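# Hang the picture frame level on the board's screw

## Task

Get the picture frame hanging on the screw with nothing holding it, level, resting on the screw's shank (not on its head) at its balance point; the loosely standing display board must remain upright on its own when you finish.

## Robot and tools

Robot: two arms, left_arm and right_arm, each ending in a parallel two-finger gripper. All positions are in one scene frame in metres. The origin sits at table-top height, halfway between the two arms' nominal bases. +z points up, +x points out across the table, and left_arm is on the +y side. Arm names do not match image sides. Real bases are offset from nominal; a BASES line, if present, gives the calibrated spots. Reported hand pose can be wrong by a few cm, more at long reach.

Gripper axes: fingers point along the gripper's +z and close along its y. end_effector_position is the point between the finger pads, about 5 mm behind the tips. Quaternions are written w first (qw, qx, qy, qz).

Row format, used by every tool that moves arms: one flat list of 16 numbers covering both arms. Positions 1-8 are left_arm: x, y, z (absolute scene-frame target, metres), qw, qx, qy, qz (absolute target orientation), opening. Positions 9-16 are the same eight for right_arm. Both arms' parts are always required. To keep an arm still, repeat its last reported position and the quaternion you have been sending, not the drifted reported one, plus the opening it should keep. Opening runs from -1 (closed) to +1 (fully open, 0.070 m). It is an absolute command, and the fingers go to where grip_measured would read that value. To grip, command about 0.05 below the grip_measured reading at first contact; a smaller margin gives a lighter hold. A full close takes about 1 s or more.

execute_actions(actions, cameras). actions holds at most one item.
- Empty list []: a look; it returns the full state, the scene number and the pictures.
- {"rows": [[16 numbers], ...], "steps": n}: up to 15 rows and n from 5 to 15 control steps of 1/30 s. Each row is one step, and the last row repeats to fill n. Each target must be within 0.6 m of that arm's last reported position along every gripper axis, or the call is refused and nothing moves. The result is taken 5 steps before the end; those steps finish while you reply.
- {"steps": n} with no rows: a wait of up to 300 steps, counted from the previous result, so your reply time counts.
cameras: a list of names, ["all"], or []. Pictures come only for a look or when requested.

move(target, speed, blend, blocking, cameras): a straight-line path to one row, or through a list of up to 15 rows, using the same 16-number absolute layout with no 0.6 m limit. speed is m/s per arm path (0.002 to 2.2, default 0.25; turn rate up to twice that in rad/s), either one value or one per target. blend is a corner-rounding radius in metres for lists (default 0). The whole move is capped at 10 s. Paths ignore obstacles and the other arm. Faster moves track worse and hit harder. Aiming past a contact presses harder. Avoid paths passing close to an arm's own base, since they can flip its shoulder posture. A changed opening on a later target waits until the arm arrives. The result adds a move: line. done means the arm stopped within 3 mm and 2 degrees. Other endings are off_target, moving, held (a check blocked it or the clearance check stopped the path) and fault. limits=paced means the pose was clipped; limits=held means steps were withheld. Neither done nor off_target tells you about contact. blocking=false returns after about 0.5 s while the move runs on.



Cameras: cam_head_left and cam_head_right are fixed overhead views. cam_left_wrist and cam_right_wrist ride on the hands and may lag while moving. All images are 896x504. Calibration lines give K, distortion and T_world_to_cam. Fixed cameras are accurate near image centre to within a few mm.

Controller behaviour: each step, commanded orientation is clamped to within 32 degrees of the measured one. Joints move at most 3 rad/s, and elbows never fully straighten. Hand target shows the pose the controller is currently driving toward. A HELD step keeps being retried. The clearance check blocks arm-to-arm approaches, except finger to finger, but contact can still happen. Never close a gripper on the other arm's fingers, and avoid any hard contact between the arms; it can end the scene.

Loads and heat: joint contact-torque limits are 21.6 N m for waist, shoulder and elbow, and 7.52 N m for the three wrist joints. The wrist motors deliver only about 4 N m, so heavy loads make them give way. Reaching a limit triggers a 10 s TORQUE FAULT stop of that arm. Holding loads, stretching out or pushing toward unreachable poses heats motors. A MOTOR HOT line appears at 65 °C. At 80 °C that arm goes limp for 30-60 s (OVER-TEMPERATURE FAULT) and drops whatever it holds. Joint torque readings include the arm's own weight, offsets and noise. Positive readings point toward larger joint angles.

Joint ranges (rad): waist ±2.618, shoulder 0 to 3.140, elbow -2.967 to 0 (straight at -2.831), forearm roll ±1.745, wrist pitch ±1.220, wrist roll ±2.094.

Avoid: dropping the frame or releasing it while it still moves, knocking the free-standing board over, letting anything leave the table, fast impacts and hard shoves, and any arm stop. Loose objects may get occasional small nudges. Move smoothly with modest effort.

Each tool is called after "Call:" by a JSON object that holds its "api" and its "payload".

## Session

Call:
{"api": "execute_actions", "payload": {"actions": [], "cameras": ["all"]}}

Call:
{"api": "zoom_image", "payload": {"camera": "cam_head_left", "region": [340, 0, 620, 190]}}

Call:
{"api": "zoom_image", "payload": {"camera": "cam_head_right", "region": [330, 0, 610, 190]}}

Scene clock: 0.00 s of 4500.00 s.
left_arm: end_effector_position=(+0.4202, +0.3387, +0.3327) grip_measured=+0.98 end_effector_quat_wxyz=(+0.569, -0.093, +0.773, -0.263) | right_arm: end_effector_position=(+0.0592, +0.1070, +0.2848) grip_measured=+0.98 end_effector_quat_wxyz=(-0.315, +0.854, -0.247, -0.332)
Joint positions: left_arm=[0.682 1.54 -1.063 -1.578 0.957 1.346 0.069] | right_arm=[1.098 1.584 -1.251 0.984 0.989 -1.935 0.069]
Joint torques (N m): no reading
Motor temperatures (°C): left_arm=[30 31 32 32 35 29] | right_arm=[29 30 33 34 38 31]
Hand target: left_arm +0.4202, +0.3387, +0.3327; +0.569, -0.093, +0.773, -0.263 | right_arm +0.0592, +0.1070, +0.2848; -0.315, +0.854, -0.247, -0.332
camera_calibration:
cam_left_wrist: T_world_to_cam=[[-0.138711, -0.855812, 0.498343, 0.185923], [-0.79869, -0.200849, -0.567233, 0.592911], [0.585536, -0.476703, -0.655668, 0.255234], [0, 0, 0, 1]] pos_world=[0.349893, 0.399872, 0.411014]
cam_right_wrist: T_world_to_cam=[[0.659904, 0.664249, 0.35114, -0.209496], [0.748492, -0.621906, -0.230199, 0.0814699], [0.0654668, 0.414735, -0.907584, 0.328533], [0, 0, 0, 1]] pos_world=[0.0557595, 0.0535699, 0.390488]

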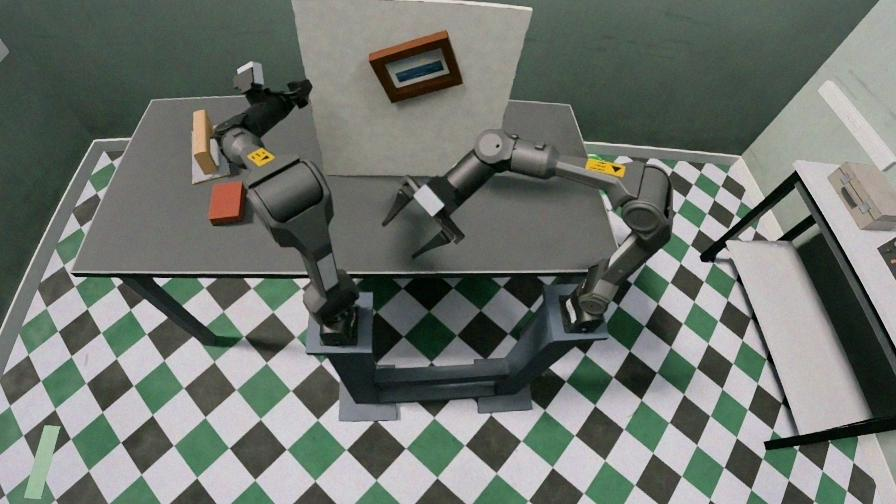

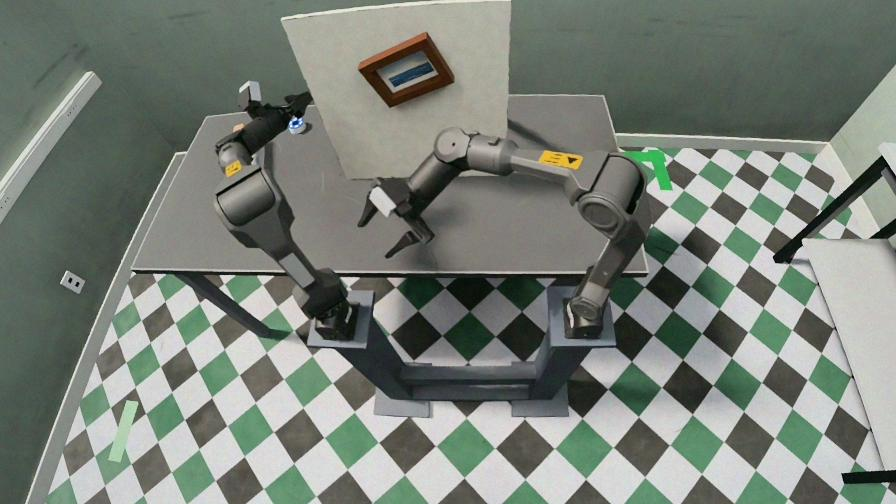

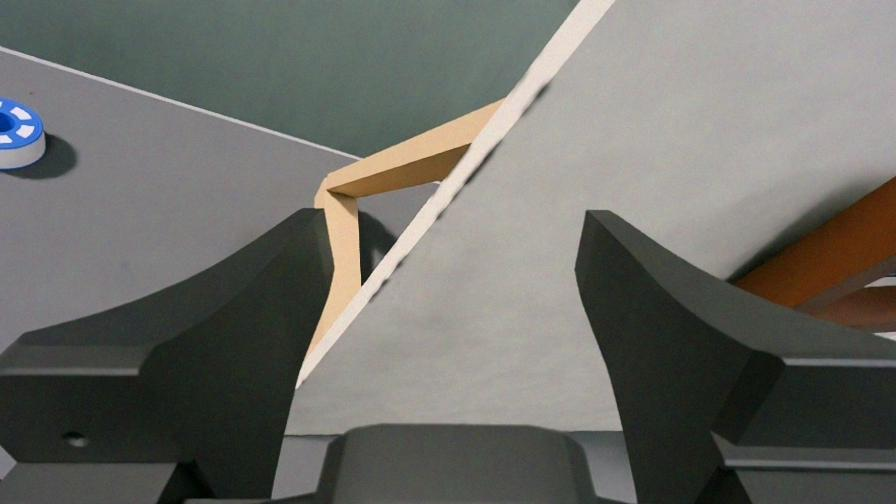

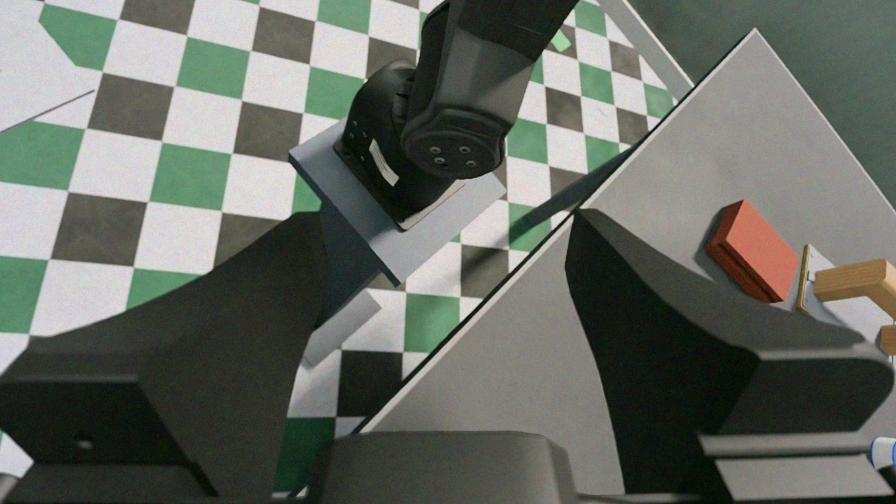

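Scaled by 1.800 from the camera's 896x504 image, which has a finer 1280x720 frame.

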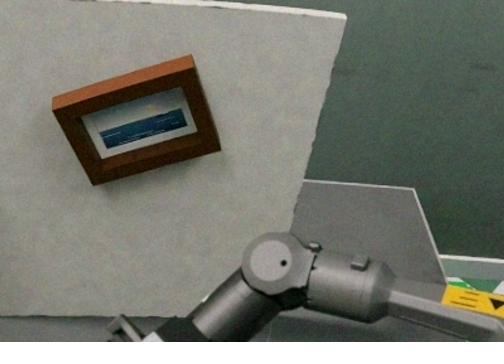

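Scaled by 1.800 from the camera's 896x504 image, which has a finer 1280x720 frame.

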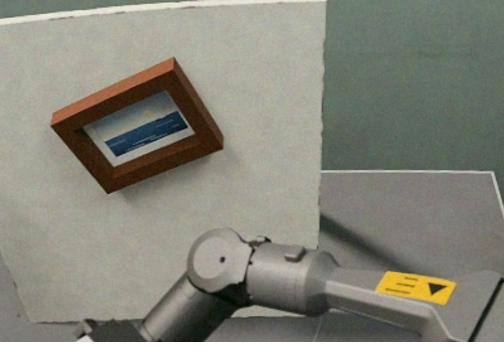

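Call:
{"api": "zoom_image", "payload": {"camera": "cam_head_left", "region": [355, 20, 475, 110]}}

Call:
{"api": "zoom_image", "payload": {"camera": "cam_head_right", "region": [345, 20, 465, 110]}}

Scaled by 4.200 from the camera's 896x504 image, which has a finer 1280x720 frame.

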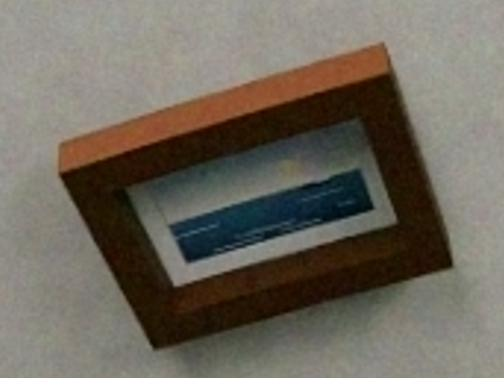

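Scaled by 4.200 from the camera's 896x504 image, which has a finer 1280x720 frame.

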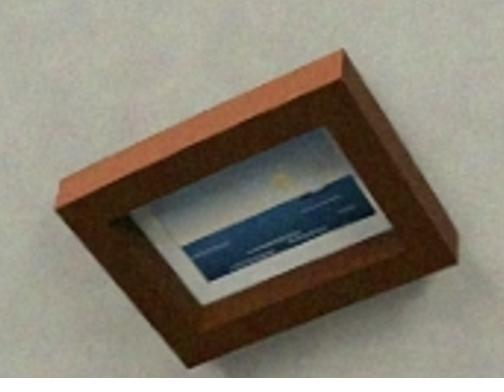

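Call:
{"api": "move", "payload": {"target": [[0.4202,0.3387,0.3327,0.569,-0.093,0.773,-0.263,0.98,0.22,-0.10,0.31,-0.401,0.522,-0.725,-0.203,0.98],[0.4202,0.3387,0.3327,0.569,-0.093,0.773,-0.263,0.98,0.33,-0.30,0.28,-0.342,0,-0.94,0,0.98]], "speed": 0.35, "blend": 0.05, "cameras": ["cam_head_right","cam_head_left"]}}

Scene clock: 7.17 s of 4500.00 s.
left_arm: end_effector_position=(+0.4202, +0.3388, +0.3324) grip_measured=+0.98 end_effector_quat_wxyz=(+0.569, -0.093, +0.773, -0.263) | right_arm: end_effector_position=(+0.3301, -0.3004, +0.2799) grip_measured=+0.98 end_effector_quat_wxyz=(+0.342, +0.001, +0.940, +0.000)
Joint positions: left_arm=[0.682 1.54 -1.062 -1.579 0.956 1.346 0.069] | right_arm=[0.047 1.165 -1.005 -0.022 0.8 0.034 0.069]
Joint torques (N m): left_arm=[-0.79 -6.71 -2.37 -0.84 0.16 0.06] | right_arm=[0.72 -2.72 -4.55 -0.01 -0.46 -0.11]
Hand target: left_arm +0.4202, +0.3387, +0.3327; +0.569, -0.093, +0.773, -0.263 | right_arm +0.3300, -0.3000, +0.2800; +0.342, +0.000, +0.940, +0.000
Off the commanded pose: left_arm 0.000 m, 0 deg | right_arm 0.000 m, 0 deg.
Kept back: nothing.
move: done
Images, in order (width x height): cam_head_left 896x504, cam_head_right 896x504.

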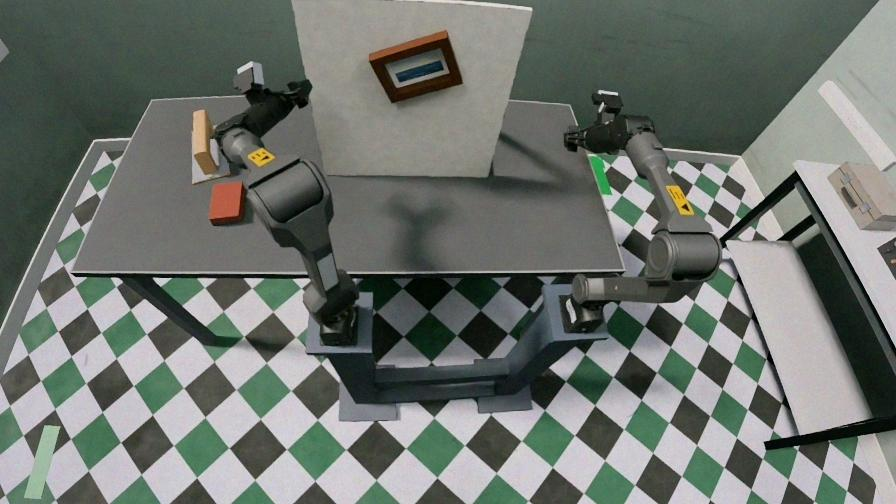

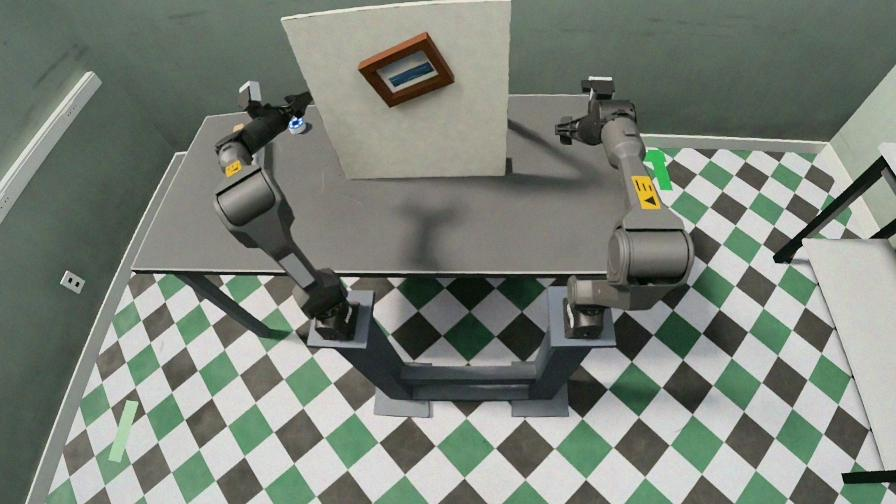

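Call:
{"api": "move", "payload": {"target": [[0.36,0.29,0.37,0.341,-0.341,0.618,-0.617,0.98,0.33,-0.30,0.28,0.342,0,0.94,0,0.98],[0.355,0.075,0.325,0.4125,-0.5647,0.3881,-0.6003,0.98,0.33,-0.30,0.28,0.342,0,0.94,0,0.98]], "speed": 0.3, "cameras": ["cam_head_right","cam_left_wrist"]}}

Scene clock: 11.83 s of 4500.00 s.
left_arm: end_effector_position=(+0.3550, +0.0749, +0.3245) grip_measured=+0.98 end_effector_quat_wxyz=(-0.413, +0.565, -0.389, +0.600) | right_arm: end_effector_position=(+0.3301, -0.3004, +0.2799) grip_measured=+0.98 end_effector_quat_wxyz=(+0.342, +0.001, +0.940, +0.000)
Joint positions: left_arm=[-0.887 1.442 -0.651 -1.045 -1.117 -1.214 0.069] | right_arm=[0.047 1.165 -1.005 -0.022 0.8 0.034 0.069]
Joint torques (N m): left_arm=[0.43 -4.91 -2.54 0.52 -0.84 0.07] | right_arm=[0.64 -3.67 -3.78 -0.01 -0.67 -0.1]
Hand target: left_arm +0.3550, +0.0750, +0.3250; -0.412, +0.565, -0.388, +0.600 | right_arm +0.3300, -0.3000, +0.2800; +0.342, +0.000, +0.940, +0.000
Off the commanded pose: left_arm 0.000 m, 0 deg | right_arm 0.000 m, 0 deg.
Kept back: nothing.
move: done
camera_calibration:
cam_left_wrist: T_world_to_cam=[[-0.0333713, 0.346682, 0.937389, -0.314785], [-0.577203, -0.772371, 0.265103, 0.177224], [0.815918, -0.532217, 0.225881, -0.201412], [0, 0, 0, 1]] pos_world=[0.256125, 0.138818, 0.293589]
Images, in order (width x height): cam_head_right 896x504, cam_left_wrist 896x504.

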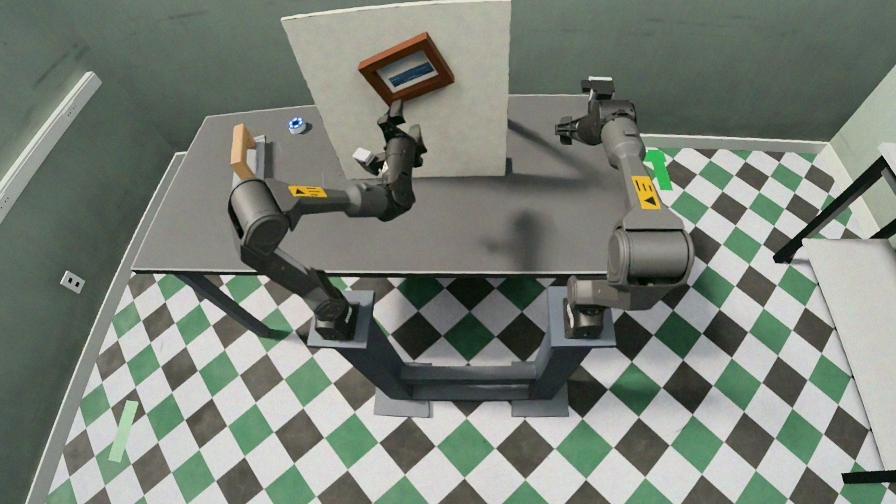

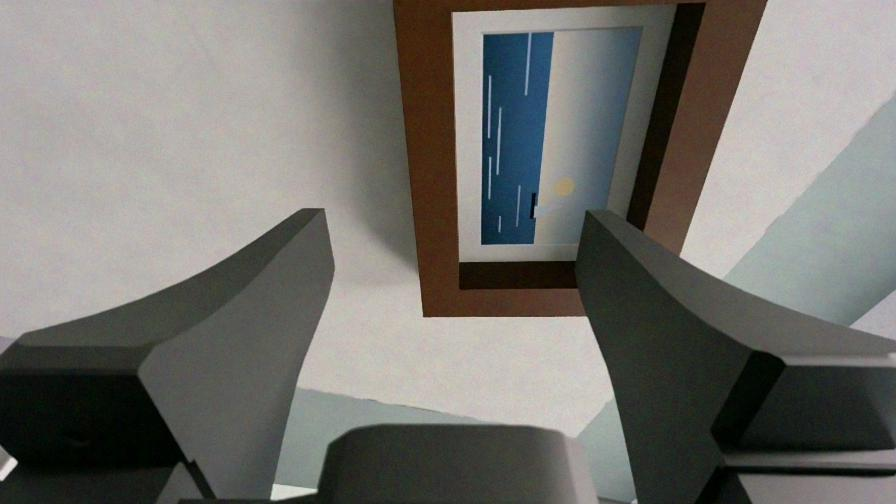

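Call:
{"api": "move", "payload": {"target": [0.390,0.066,0.319,0.4073,-0.5680,0.3831,-0.6038,0.98,0.33,-0.30,0.28,0.342,0,0.94,0,0.98], "speed": 0.12, "cameras": ["cam_head_right","cam_left_wrist"]}}

Scene clock: 13.30 s of 4500.00 s.
left_arm: end_effector_position=(+0.3905, +0.0659, +0.3189) grip_measured=+0.98 end_effector_quat_wxyz=(-0.407, +0.568, -0.383, +0.604) | right_arm: end_effector_position=(+0.3301, -0.3004, +0.2799) grip_measured=+0.98 end_effector_quat_wxyz=(+0.342, +0.001, +0.940, +0.000)
Joint positions: left_arm=[-0.795 1.558 -0.749 -0.957 -1.068 -1.293 0.069] | right_arm=[0.047 1.165 -1.005 -0.022 0.8 0.034 0.069]
Joint torques (N m): left_arm=[-0.91 -6.02 -2.05 0.37 -1.27 0.06] | right_arm=[0.58 -3.64 -3.76 -0.01 -0.66 -0.1]
Hand target: left_arm +0.3900, +0.0660, +0.3190; -0.407, +0.568, -0.383, +0.604 | right_arm +0.3300, -0.3000, +0.2800; +0.342, +0.000, +0.940, +0.000
Off the commanded pose: left_arm 0.001 m, 0 deg | right_arm 0.000 m, 0 deg.
Kept back: nothing.
move: done
camera_calibration:
cam_left_wrist: T_world_to_cam=[[-0.0335496, 0.364404, 0.930636, -0.304191], [-0.578067, -0.766677, 0.279364, 0.187765], [0.815299, -0.528598, 0.236372, -0.237201], [0, 0, 0, 1]] pos_world=[0.291725, 0.12942, 0.286704]
Images, in order (width x height): cam_head_right 896x504, cam_left_wrist 896x504.

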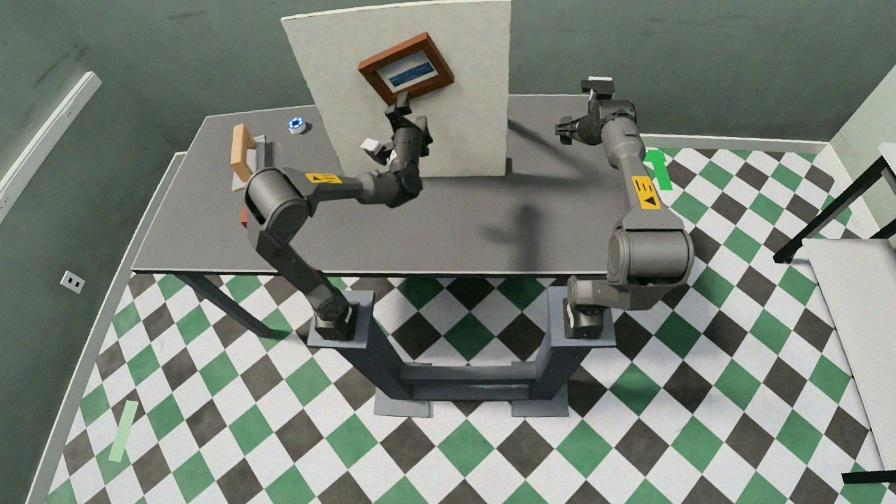

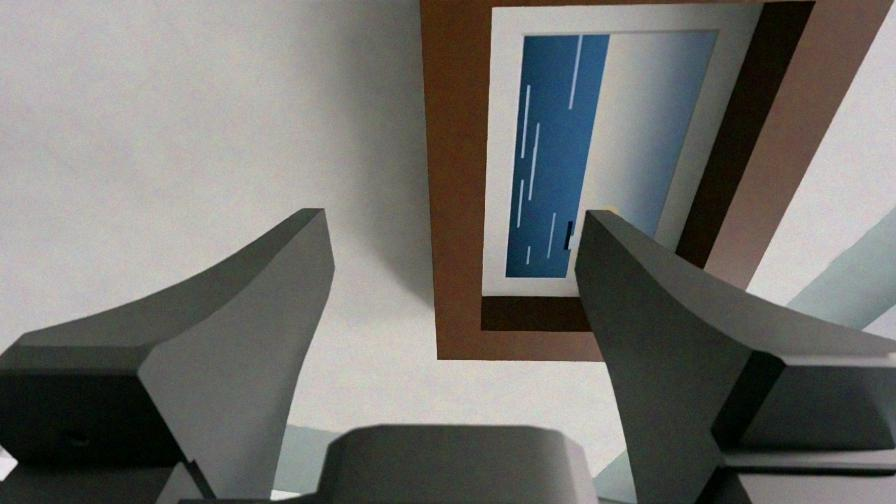

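Call:
{"api": "move", "payload": {"target": [0.434,0.066,0.319,0.4073,-0.5680,0.3831,-0.6038,0.98,0.33,-0.30,0.28,0.342,0,0.94,0,0.98], "speed": 0.06, "cameras": ["cam_head_right","cam_left_wrist"]}}

Scene clock: 15.97 s of 4500.00 s.
left_arm: end_effector_position=(+0.4344, +0.0660, +0.3190) grip_measured=+0.98 end_effector_quat_wxyz=(-0.407, +0.568, -0.383, +0.604) | right_arm: end_effector_position=(+0.3301, -0.3004, +0.2799) grip_measured=+0.98 end_effector_quat_wxyz=(+0.342, +0.001, +0.940, +0.000)
Joint positions: left_arm=[-0.677 1.66 -0.877 -0.859 -0.982 -1.333 0.069] | right_arm=[0.047 1.165 -1.005 -0.022 0.8 0.034 0.069]
Joint torques (N m): left_arm=[-0.76 -6.21 -1.91 0.33 -1.24 -0.06] | right_arm=[0.61 -3.6 -3.76 -0.01 -0.66 -0.09]
Hand target: left_arm +0.4340, +0.0660, +0.3190; -0.407, +0.568, -0.383, +0.604 | right_arm +0.3300, -0.3000, +0.2800; +0.342, +0.000, +0.940, +0.000
Off the commanded pose: left_arm 0.000 m, 0 deg | right_arm 0.000 m, 0 deg.
Kept back: nothing.
move: done
camera_calibration:
cam_left_wrist: T_world_to_cam=[[-0.0336457, 0.363789, 0.930874, -0.302803], [-0.578084, -0.76687, 0.278801, 0.213383], [0.815283, -0.528742, 0.236102, -0.272862], [0, 0, 0, 1]] pos_world=[0.335625, 0.12952, 0.286803]
Images, in order (width x height): cam_head_right 896x504, cam_left_wrist 896x504.

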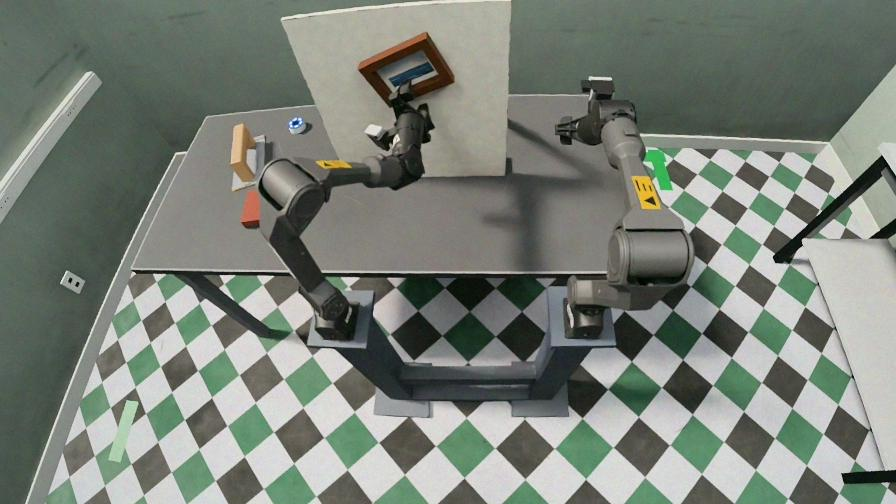

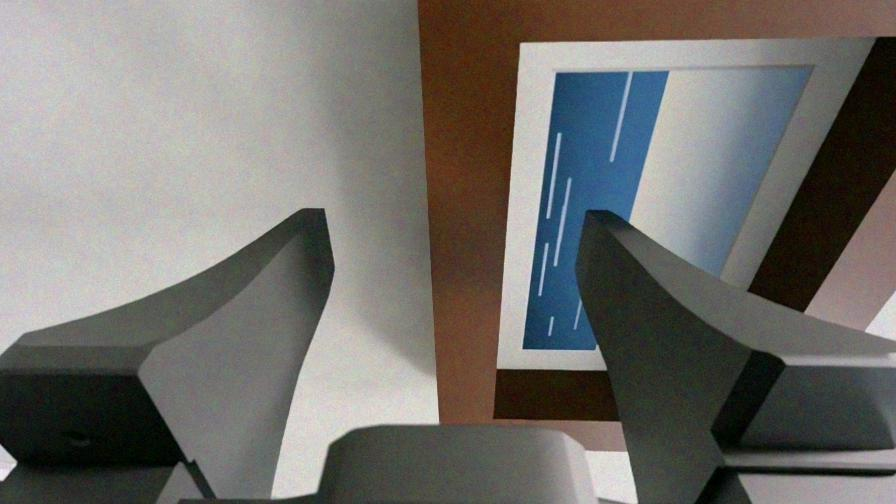

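Call:
{"api": "move", "payload": {"target": [[0.434,0.0671,0.3218,0.4073,-0.5680,0.3831,-0.6038,0.98,0.33,-0.30,0.28,0.342,0,0.94,0,0.98],[0.434,0.0671,0.3218,0.4073,-0.5680,0.3831,-0.6038,-0.32,0.33,-0.30,0.28,0.342,0,0.94,0,0.98]], "speed": 0.04, "cameras": ["cam_left_wrist"]}}

Scene clock: 17.83 s of 4500.00 s.
left_arm: end_effector_position=(+0.4339, +0.0669, +0.3215) grip_measured=-0.32 end_effector_quat_wxyz=(-0.407, +0.568, -0.383, +0.604) | right_arm: end_effector_position=(+0.3301, -0.3004, +0.2799) grip_measured=+0.98 end_effector_quat_wxyz=(+0.342, +0.001, +0.940, +0.000)
Joint positions: left_arm=[-0.676 1.651 -0.878 -0.862 -0.974 -1.325 0.024] | right_arm=[0.047 1.165 -1.005 -0.022 0.8 0.034 0.069]
Joint torques (N m): left_arm=[0.53 -7.16 -3.17 0.32 -0.95 0.06] | right_arm=[0.56 -3.59 -3.77 0 -0.66 -0.09]
Hand target: left_arm +0.4340, +0.0671, +0.3218; -0.407, +0.568, -0.383, +0.604 | right_arm +0.3300, -0.3000, +0.2800; +0.342, +0.000, +0.940, +0.000
Off the commanded pose: left_arm 0.000 m, 0 deg | right_arm 0.000 m, 0 deg.
Kept back: nothing.
move: done
camera_calibration:
cam_left_wrist: T_world_to_cam=[[-0.0332302, 0.363606, 0.93096, -0.305651], [-0.578425, -0.766622, 0.278774, 0.213253], [0.815058, -0.529227, 0.235794, -0.272287], [0, 0, 0, 1]] pos_world=[0.335124, 0.130519, 0.289303]
Images, in order (width x height): cam_left_wrist 896x504.

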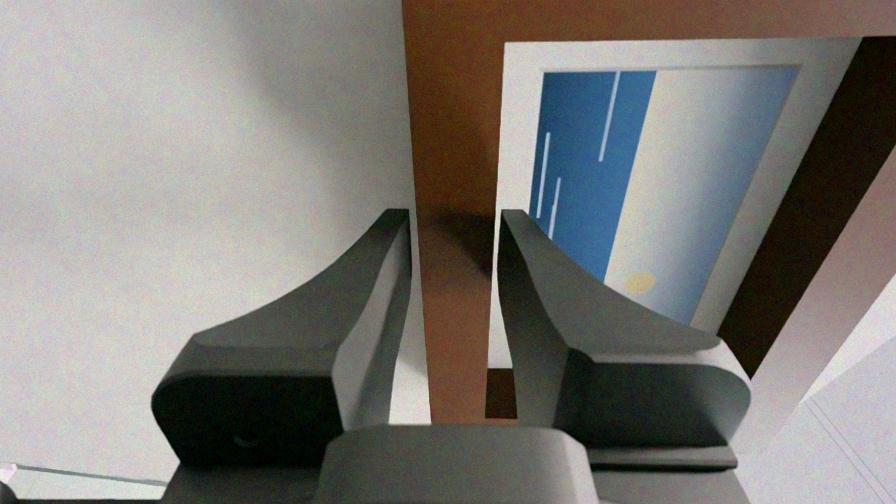

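Call:
{"api": "move", "payload": {"target": [[0.434,0.0671,0.3218,0.4073,-0.5680,0.3831,-0.6038,-0.42,0.33,-0.30,0.28,0.342,0,0.94,0,0.98],[0.434,0.0671,0.3218,0.4073,-0.5680,0.3831,-0.6038,-0.48,0.33,-0.30,0.28,0.342,0,0.94,0,0.98]], "speed": 0.04, "cameras": ["cam_left_wrist"]}}

Scene clock: 19.07 s of 4500.00 s.
left_arm: end_effector_position=(+0.4339, +0.0671, +0.3222) grip_measured=-0.45 end_effector_quat_wxyz=(-0.407, +0.568, -0.382, +0.604) | right_arm: end_effector_position=(+0.3301, -0.3004, +0.2799) grip_measured=+0.98 end_effector_quat_wxyz=(+0.342, +0.001, +0.940, +0.000)
Joint positions: left_arm=[-0.676 1.65 -0.879 -0.863 -0.974 -1.325 0.019] | right_arm=[0.047 1.165 -1.005 -0.022 0.8 0.034 0.069]
Joint torques (N m): left_arm=[-0.58 -6.39 -2.34 0.95 -0.77 0.07] | right_arm=[0.5 -3.61 -3.81 0 -0.65 -0.09]
Hand target: left_arm +0.4340, +0.0671, +0.3218; -0.407, +0.568, -0.383, +0.604 | right_arm +0.3300, -0.3000, +0.2800; +0.342, +0.000, +0.940, +0.000
Off the commanded pose: left_arm 0.000 m, 0 deg | right_arm 0.000 m, 0 deg.
Kept back: nothing.
move: done
camera_calibration:
cam_left_wrist: T_world_to_cam=[[-0.0344669, 0.365427, 0.930202, -0.305722], [-0.578115, -0.766517, 0.279703, 0.212727], [0.815227, -0.528123, 0.237678, -0.273152], [0, 0, 0, 1]] pos_world=[0.335125, 0.13052, 0.289805]
Images, in order (width x height): cam_left_wrist 896x504.

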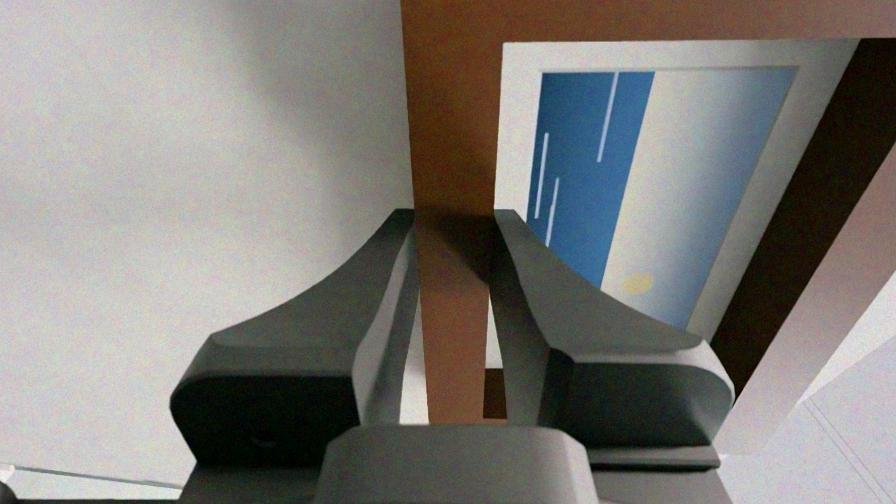

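Call:
{"api": "move", "payload": {"target": [[0.434,0.0671,0.3220,0.4073,-0.5680,0.3831,-0.6038,-0.52,0.33,-0.30,0.28,0.342,0,0.94,0,0.98],[0.434,0.0705,0.3305,0.4073,-0.5680,0.3831,-0.6038,-0.52,0.33,-0.30,0.28,0.342,0,0.94,0,0.98],[0.434,0.0738,0.3390,0.4073,-0.5680,0.3831,-0.6038,-0.52,0.33,-0.30,0.28,0.342,0,0.94,0,0.98]], "speed": 0.03, "cameras": ["cam_head_left","cam_head_right","cam_left_wrist"]}}

Scene clock: 20.90 s of 4500.00 s.
left_arm: end_effector_position=(+0.4338, +0.0733, +0.3389) grip_measured=-0.46 end_effector_quat_wxyz=(-0.407, +0.568, -0.384, +0.604) | right_arm: end_effector_position=(+0.3301, -0.3004, +0.2799) grip_measured=+0.98 end_effector_quat_wxyz=(+0.342, +0.001, +0.940, +0.000)
Joint positions: left_arm=[-0.656 1.603 -0.899 -0.88 -0.917 -1.272 0.019] | right_arm=[0.047 1.165 -1.005 -0.022 0.8 0.034 0.069]
Joint torques (N m): left_arm=[1.8 -7.31 -4.36 0.56 -1.72 -0.09] | right_arm=[0.51 -3.57 -3.79 -0.01 -0.65 -0.08]
Hand target: left_arm +0.4340, +0.0738, +0.3390; -0.407, +0.568, -0.383, +0.604 | right_arm +0.3300, -0.3000, +0.2800; +0.342, +0.000, +0.940, +0.000
Off the commanded pose: left_arm 0.001 m, 0 deg | right_arm 0.000 m, 0 deg.
Kept back: nothing.
move: done
camera_calibration:
cam_left_wrist: T_world_to_cam=[[-0.0326949, 0.363012, 0.931211, -0.32448], [-0.579163, -0.766216, 0.278358, 0.213676], [0.814556, -0.530222, 0.235294, -0.272515], [0, 0, 0, 1]] pos_world=[0.335123, 0.137019, 0.306802]
Images, in order (width x height): cam_head_left 896x504, cam_head_right 896x504, cam_left_wrist 896x504.

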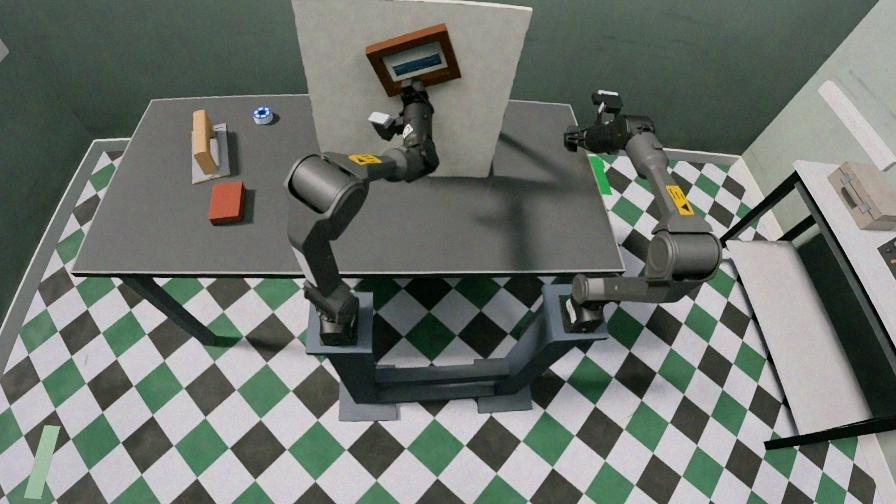

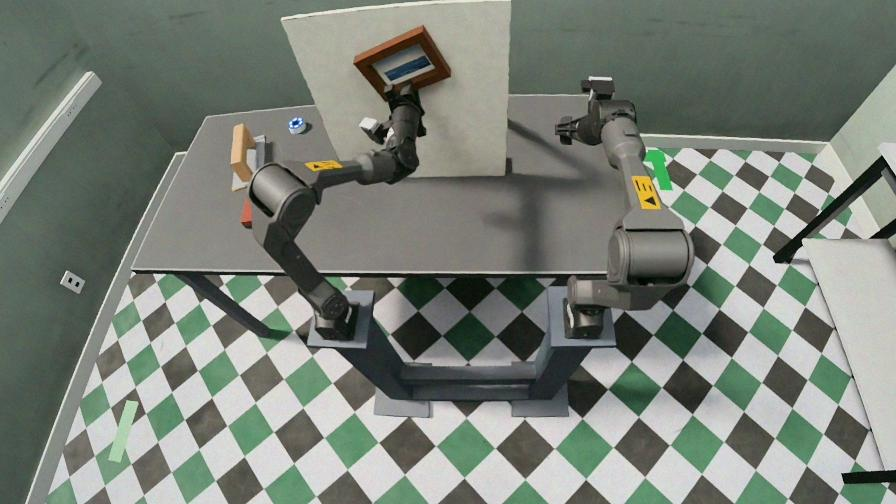

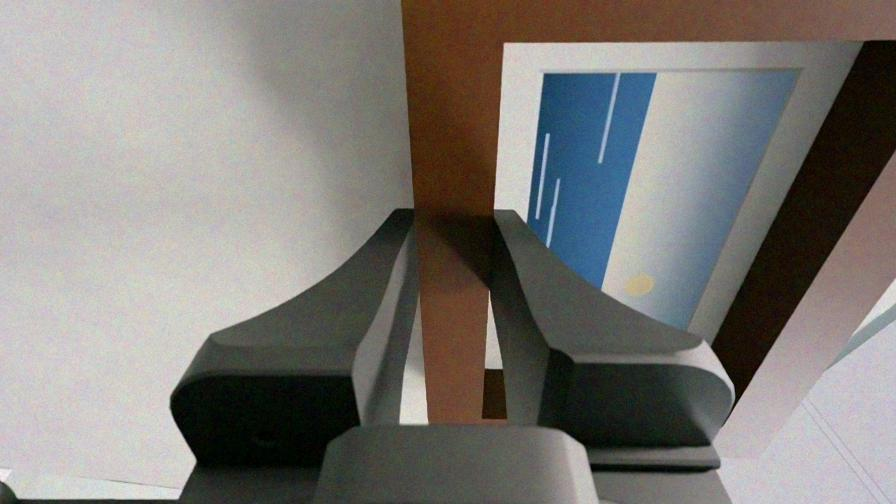

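Call:
{"api": "move", "payload": {"target": [[0.43,0.0753,0.3427,0.4073,-0.5680,0.3831,-0.6038,-0.52,0.33,-0.30,0.28,0.342,0,0.94,0,0.98],[0.405,0.0753,0.3435,0.4073,-0.5680,0.3831,-0.6038,-0.52,0.33,-0.30,0.28,0.342,0,0.94,0,0.98]], "speed": 0.04, "cameras": ["cam_head_left","cam_head_right","cam_left_wrist"]}}

Scene clock: 22.13 s of 4500.00 s.
left_arm: end_effector_position=(+0.4047, +0.0753, +0.3436) grip_measured=-0.46 end_effector_quat_wxyz=(-0.407, +0.568, -0.383, +0.604) | right_arm: end_effector_position=(+0.3301, -0.3004, +0.2799) grip_measured=+0.98 end_effector_quat_wxyz=(+0.342, +0.001, +0.940, +0.000)
Joint positions: left_arm=[-0.725 1.517 -0.82 -0.95 -0.959 -1.223 0.019] | right_arm=[0.047 1.165 -1.005 -0.022 0.8 0.034 0.069]
Joint torques (N m): left_arm=[0.14 -6.44 -3.37 0.91 -1.45 0.01] | right_arm=[0.55 -3.61 -3.78 -0.01 -0.64 -0.07]
Hand target: left_arm +0.4050, +0.0753, +0.3435; -0.407, +0.568, -0.383, +0.604 | right_arm +0.3300, -0.3000, +0.2800; +0.342, +0.000, +0.940, +0.000
Off the commanded pose: left_arm 0.000 m, 0 deg | right_arm 0.000 m, 0 deg.
Kept back: nothing.
move: done
camera_calibration:
cam_left_wrist: T_world_to_cam=[[-0.033865, 0.364298, 0.930667, -0.329931], [-0.578148, -0.766718, 0.279084, 0.196425], [0.815229, -0.528612, 0.236583, -0.249666], [0, 0, 0, 1]] pos_world=[0.305925, 0.13882, 0.311304]
Images, in order (width x height): cam_head_left 896x504, cam_head_right 896x504, cam_left_wrist 896x504.

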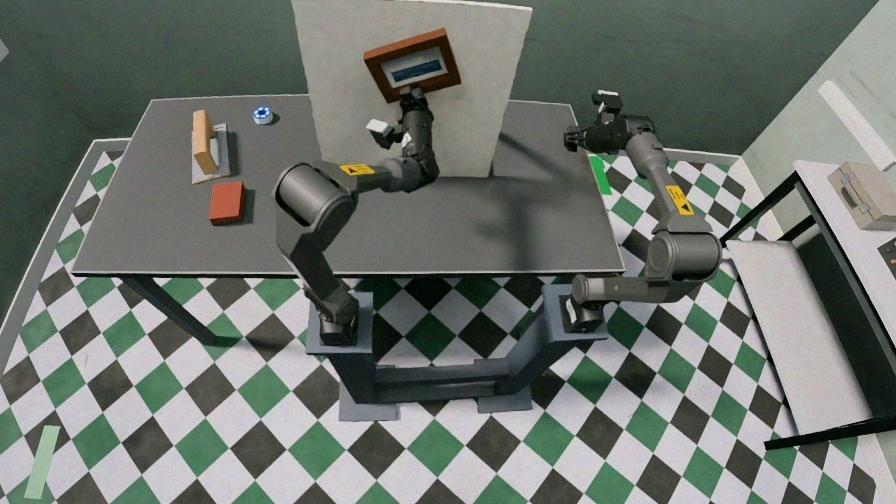

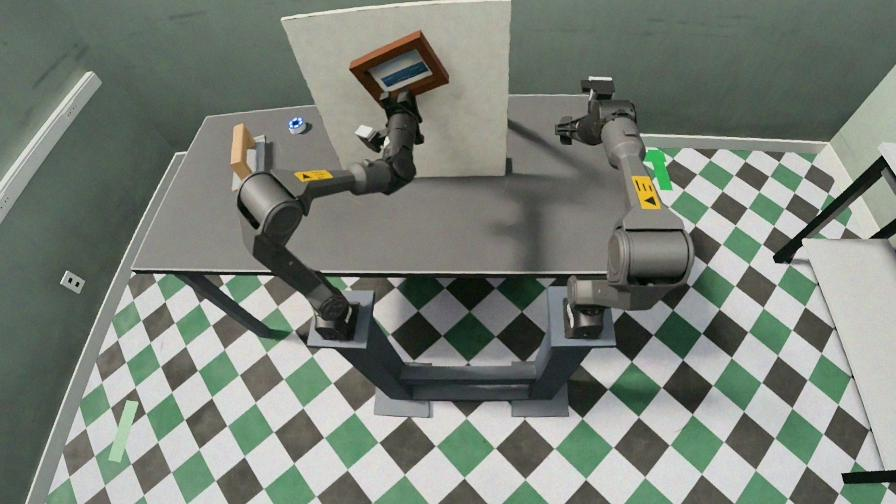

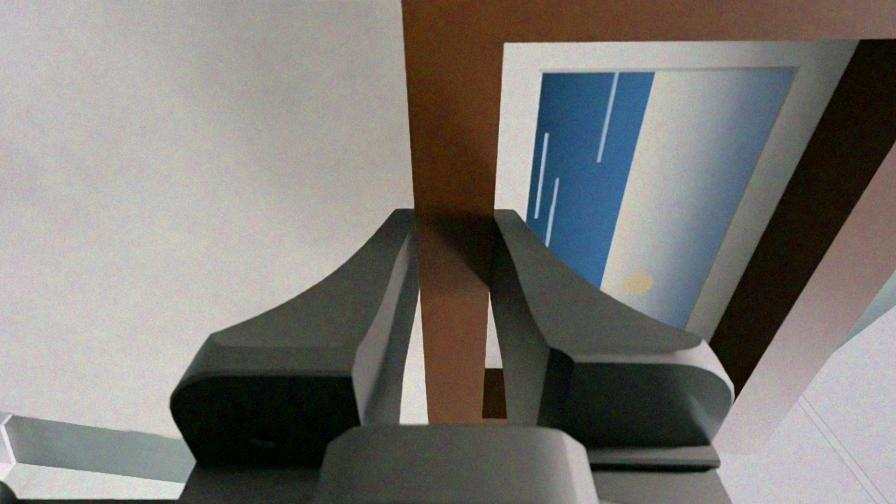

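Call:
{"api": "move", "payload": {"target": [[0.375,0.085,0.355,0.45,-0.5,0.5,-0.54,-0.52,0.36,-0.28,0.38,0.341,0.341,0.618,0.617,0.98],[0.36,0.12,0.36,0.2988,-0.2418,0.6644,-0.6408,-0.52,0.365,-0.13,0.44,0.223,0.227,0.679,0.662,0.98]], "speed": 0.22}}

Scene clock: 28.87 s of 4500.00 s.
left_arm: end_effector_position=(+0.3601, +0.1199, +0.3596) grip_measured=-0.46 end_effector_quat_wxyz=(+0.388, -0.219, +0.613, -0.652) | right_arm: end_effector_position=(+0.3650, -0.1298, +0.4401) grip_measured=+0.98 end_effector_quat_wxyz=(+0.223, +0.227, +0.679, +0.662)
Joint positions: left_arm=[0.128 1.341 -0.625 0.942 -1.093 -2.101 0.019] | right_arm=[0.012 1.322 -1.111 1.632 0.938 -0.138 0.069]
Joint torques (N m): left_arm=[0.34 -4.1 -3.92 -0.67 -1.69 -0.14] | right_arm=[-0.51 -4.75 -3.75 0.92 0.02 -0.21]
Hand target: left_arm +0.3601, +0.1198, +0.3596; +0.388, -0.219, +0.613, -0.653 | right_arm +0.3650, -0.1300, +0.4400; +0.223, +0.227, +0.679, +0.662
Off the commanded pose: left_arm 0.000 m, 12 deg | right_arm 0.000 m, 0 deg.
joint sent to its limit (left arm) — joint 6 (wrist roll), lower limit.
Kept back: nothing.
move: off_target (left_arm)
camera_calibration:
cam_left_wrist: T_world_to_cam=[[-0.226895, -0.076009, 0.970949, -0.254715], [-0.926815, -0.289446, -0.23924, 0.454992], [0.299221, -0.954172, -0.00477245, 0.130107], [0, 0, 0, 1]] pos_world=[0.324969, 0.236479, 0.356788]
cam_right_wrist: T_world_to_cam=[[-0.0500827, -0.00532595, -0.998731, 0.457745], [-0.998701, -0.00913573, 0.05013, 0.334979], [-0.00939113, 0.999944, -0.00486149, 0.253723], [0, 0, 0, 1]] pos_world=[0.359852, -0.24821, 0.441605]

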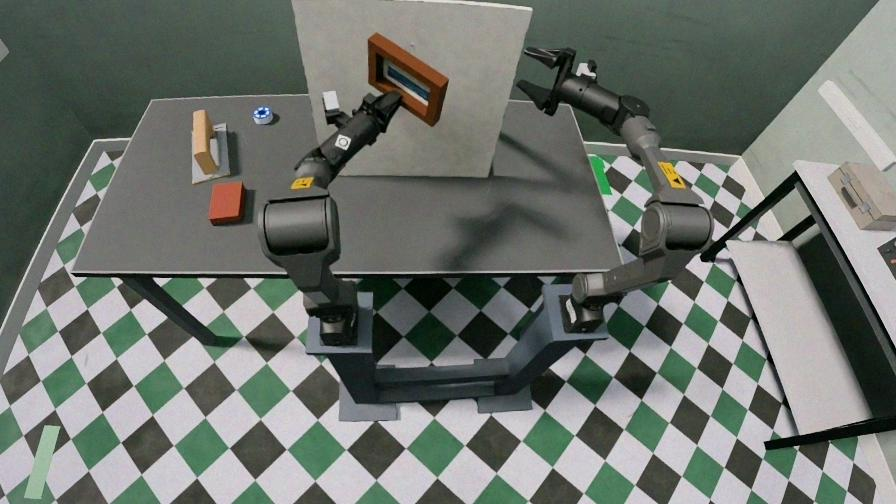

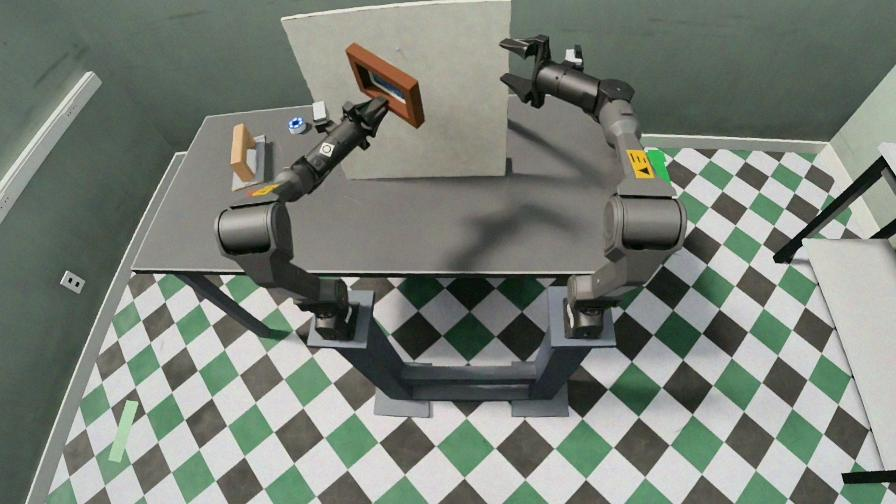

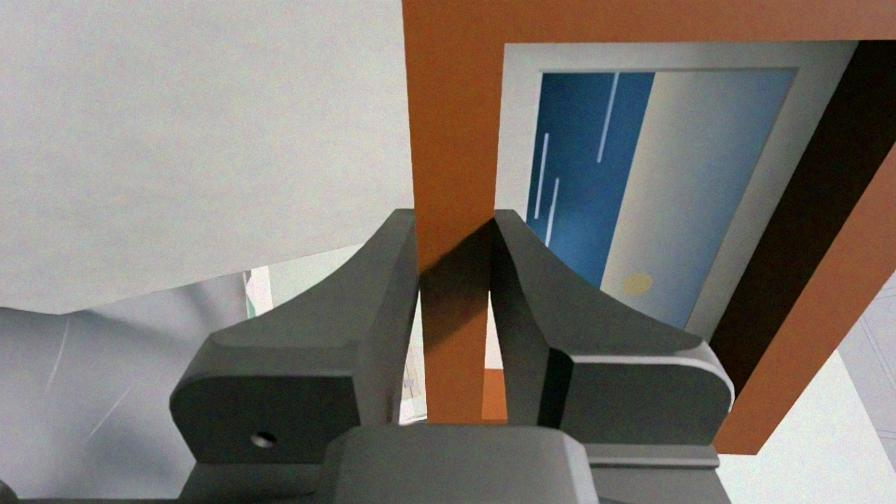

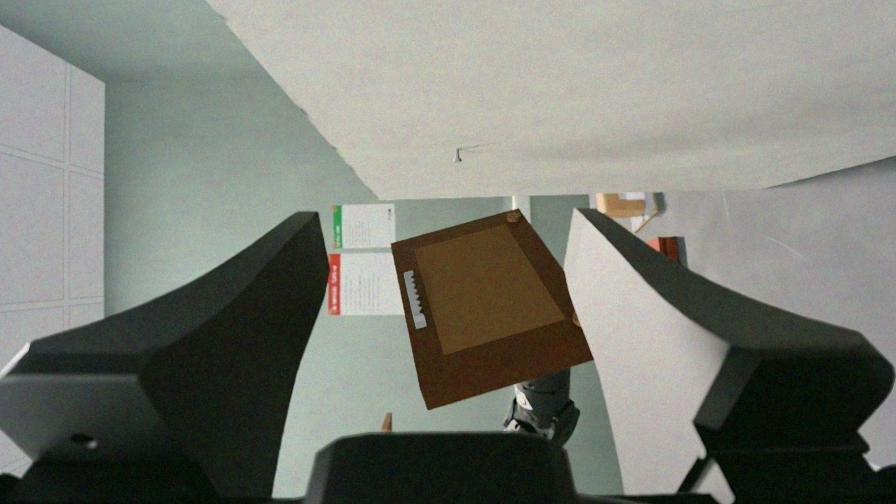

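Call:
{"api": "zoom_image", "payload": {"camera": "cam_right_wrist", "region": [380, 200, 600, 415]}}

Call:
{"api": "zoom_image", "payload": {"camera": "cam_right_wrist", "region": [385, 255, 455, 345]}}

Call:
{"api": "zoom_image", "payload": {"camera": "cam_right_wrist", "region": [420, 120, 510, 180]}}

Call:
{"api": "zoom_image", "payload": {"camera": "cam_head_left", "region": [385, 15, 455, 75]}}

Call:
{"api": "zoom_image", "payload": {"camera": "cam_head_right", "region": [365, 15, 435, 75]}}

Scaled by 2.291 from the camera's 896x504 image, which has a finer 1280x720 frame.

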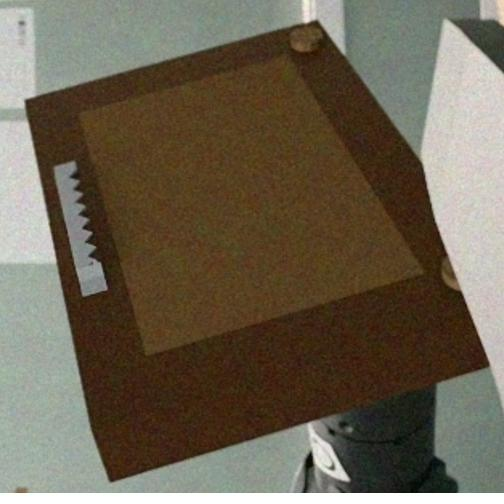

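Scaled by 5.600 from the camera's 896x504 image, which has a finer 1280x720 frame.

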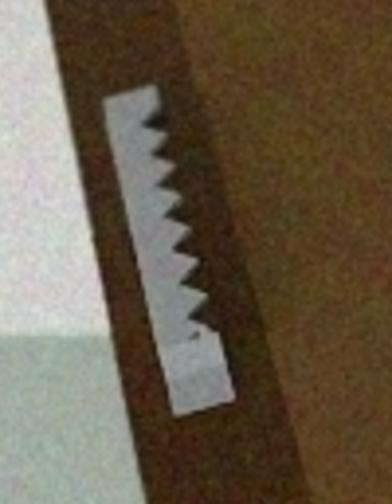

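Scaled by 5.600 from the camera's 896x504 image, which has a finer 1280x720 frame.

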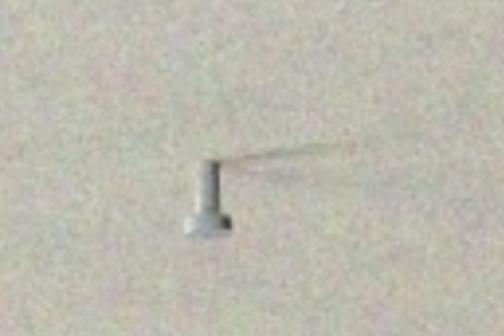

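Scaled by 7.200 from the camera's 896x504 image, which has a finer 1280x720 frame.

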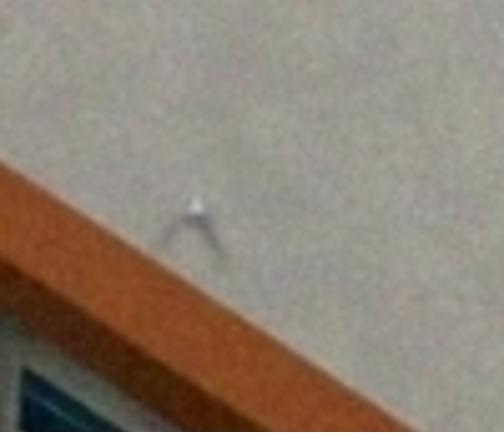

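Scaled by 7.200 from the camera's 896x504 image, which has a finer 1280x720 frame.

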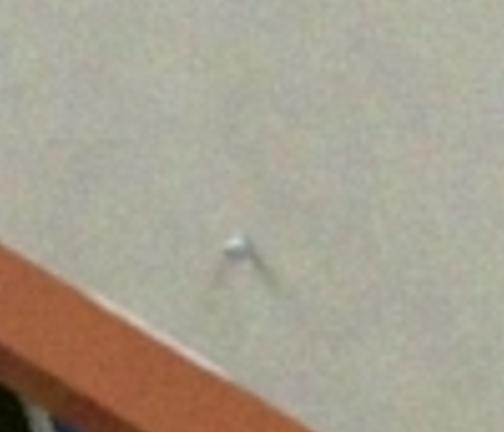

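Call:
{"api": "zoom_image", "payload": {"camera": "cam_right_wrist", "region": [410, 330, 600, 415]}}

Scaled by 2.653 from the camera's 896x504 image, which has a finer 1280x720 frame.

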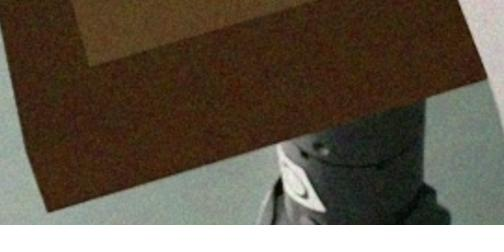

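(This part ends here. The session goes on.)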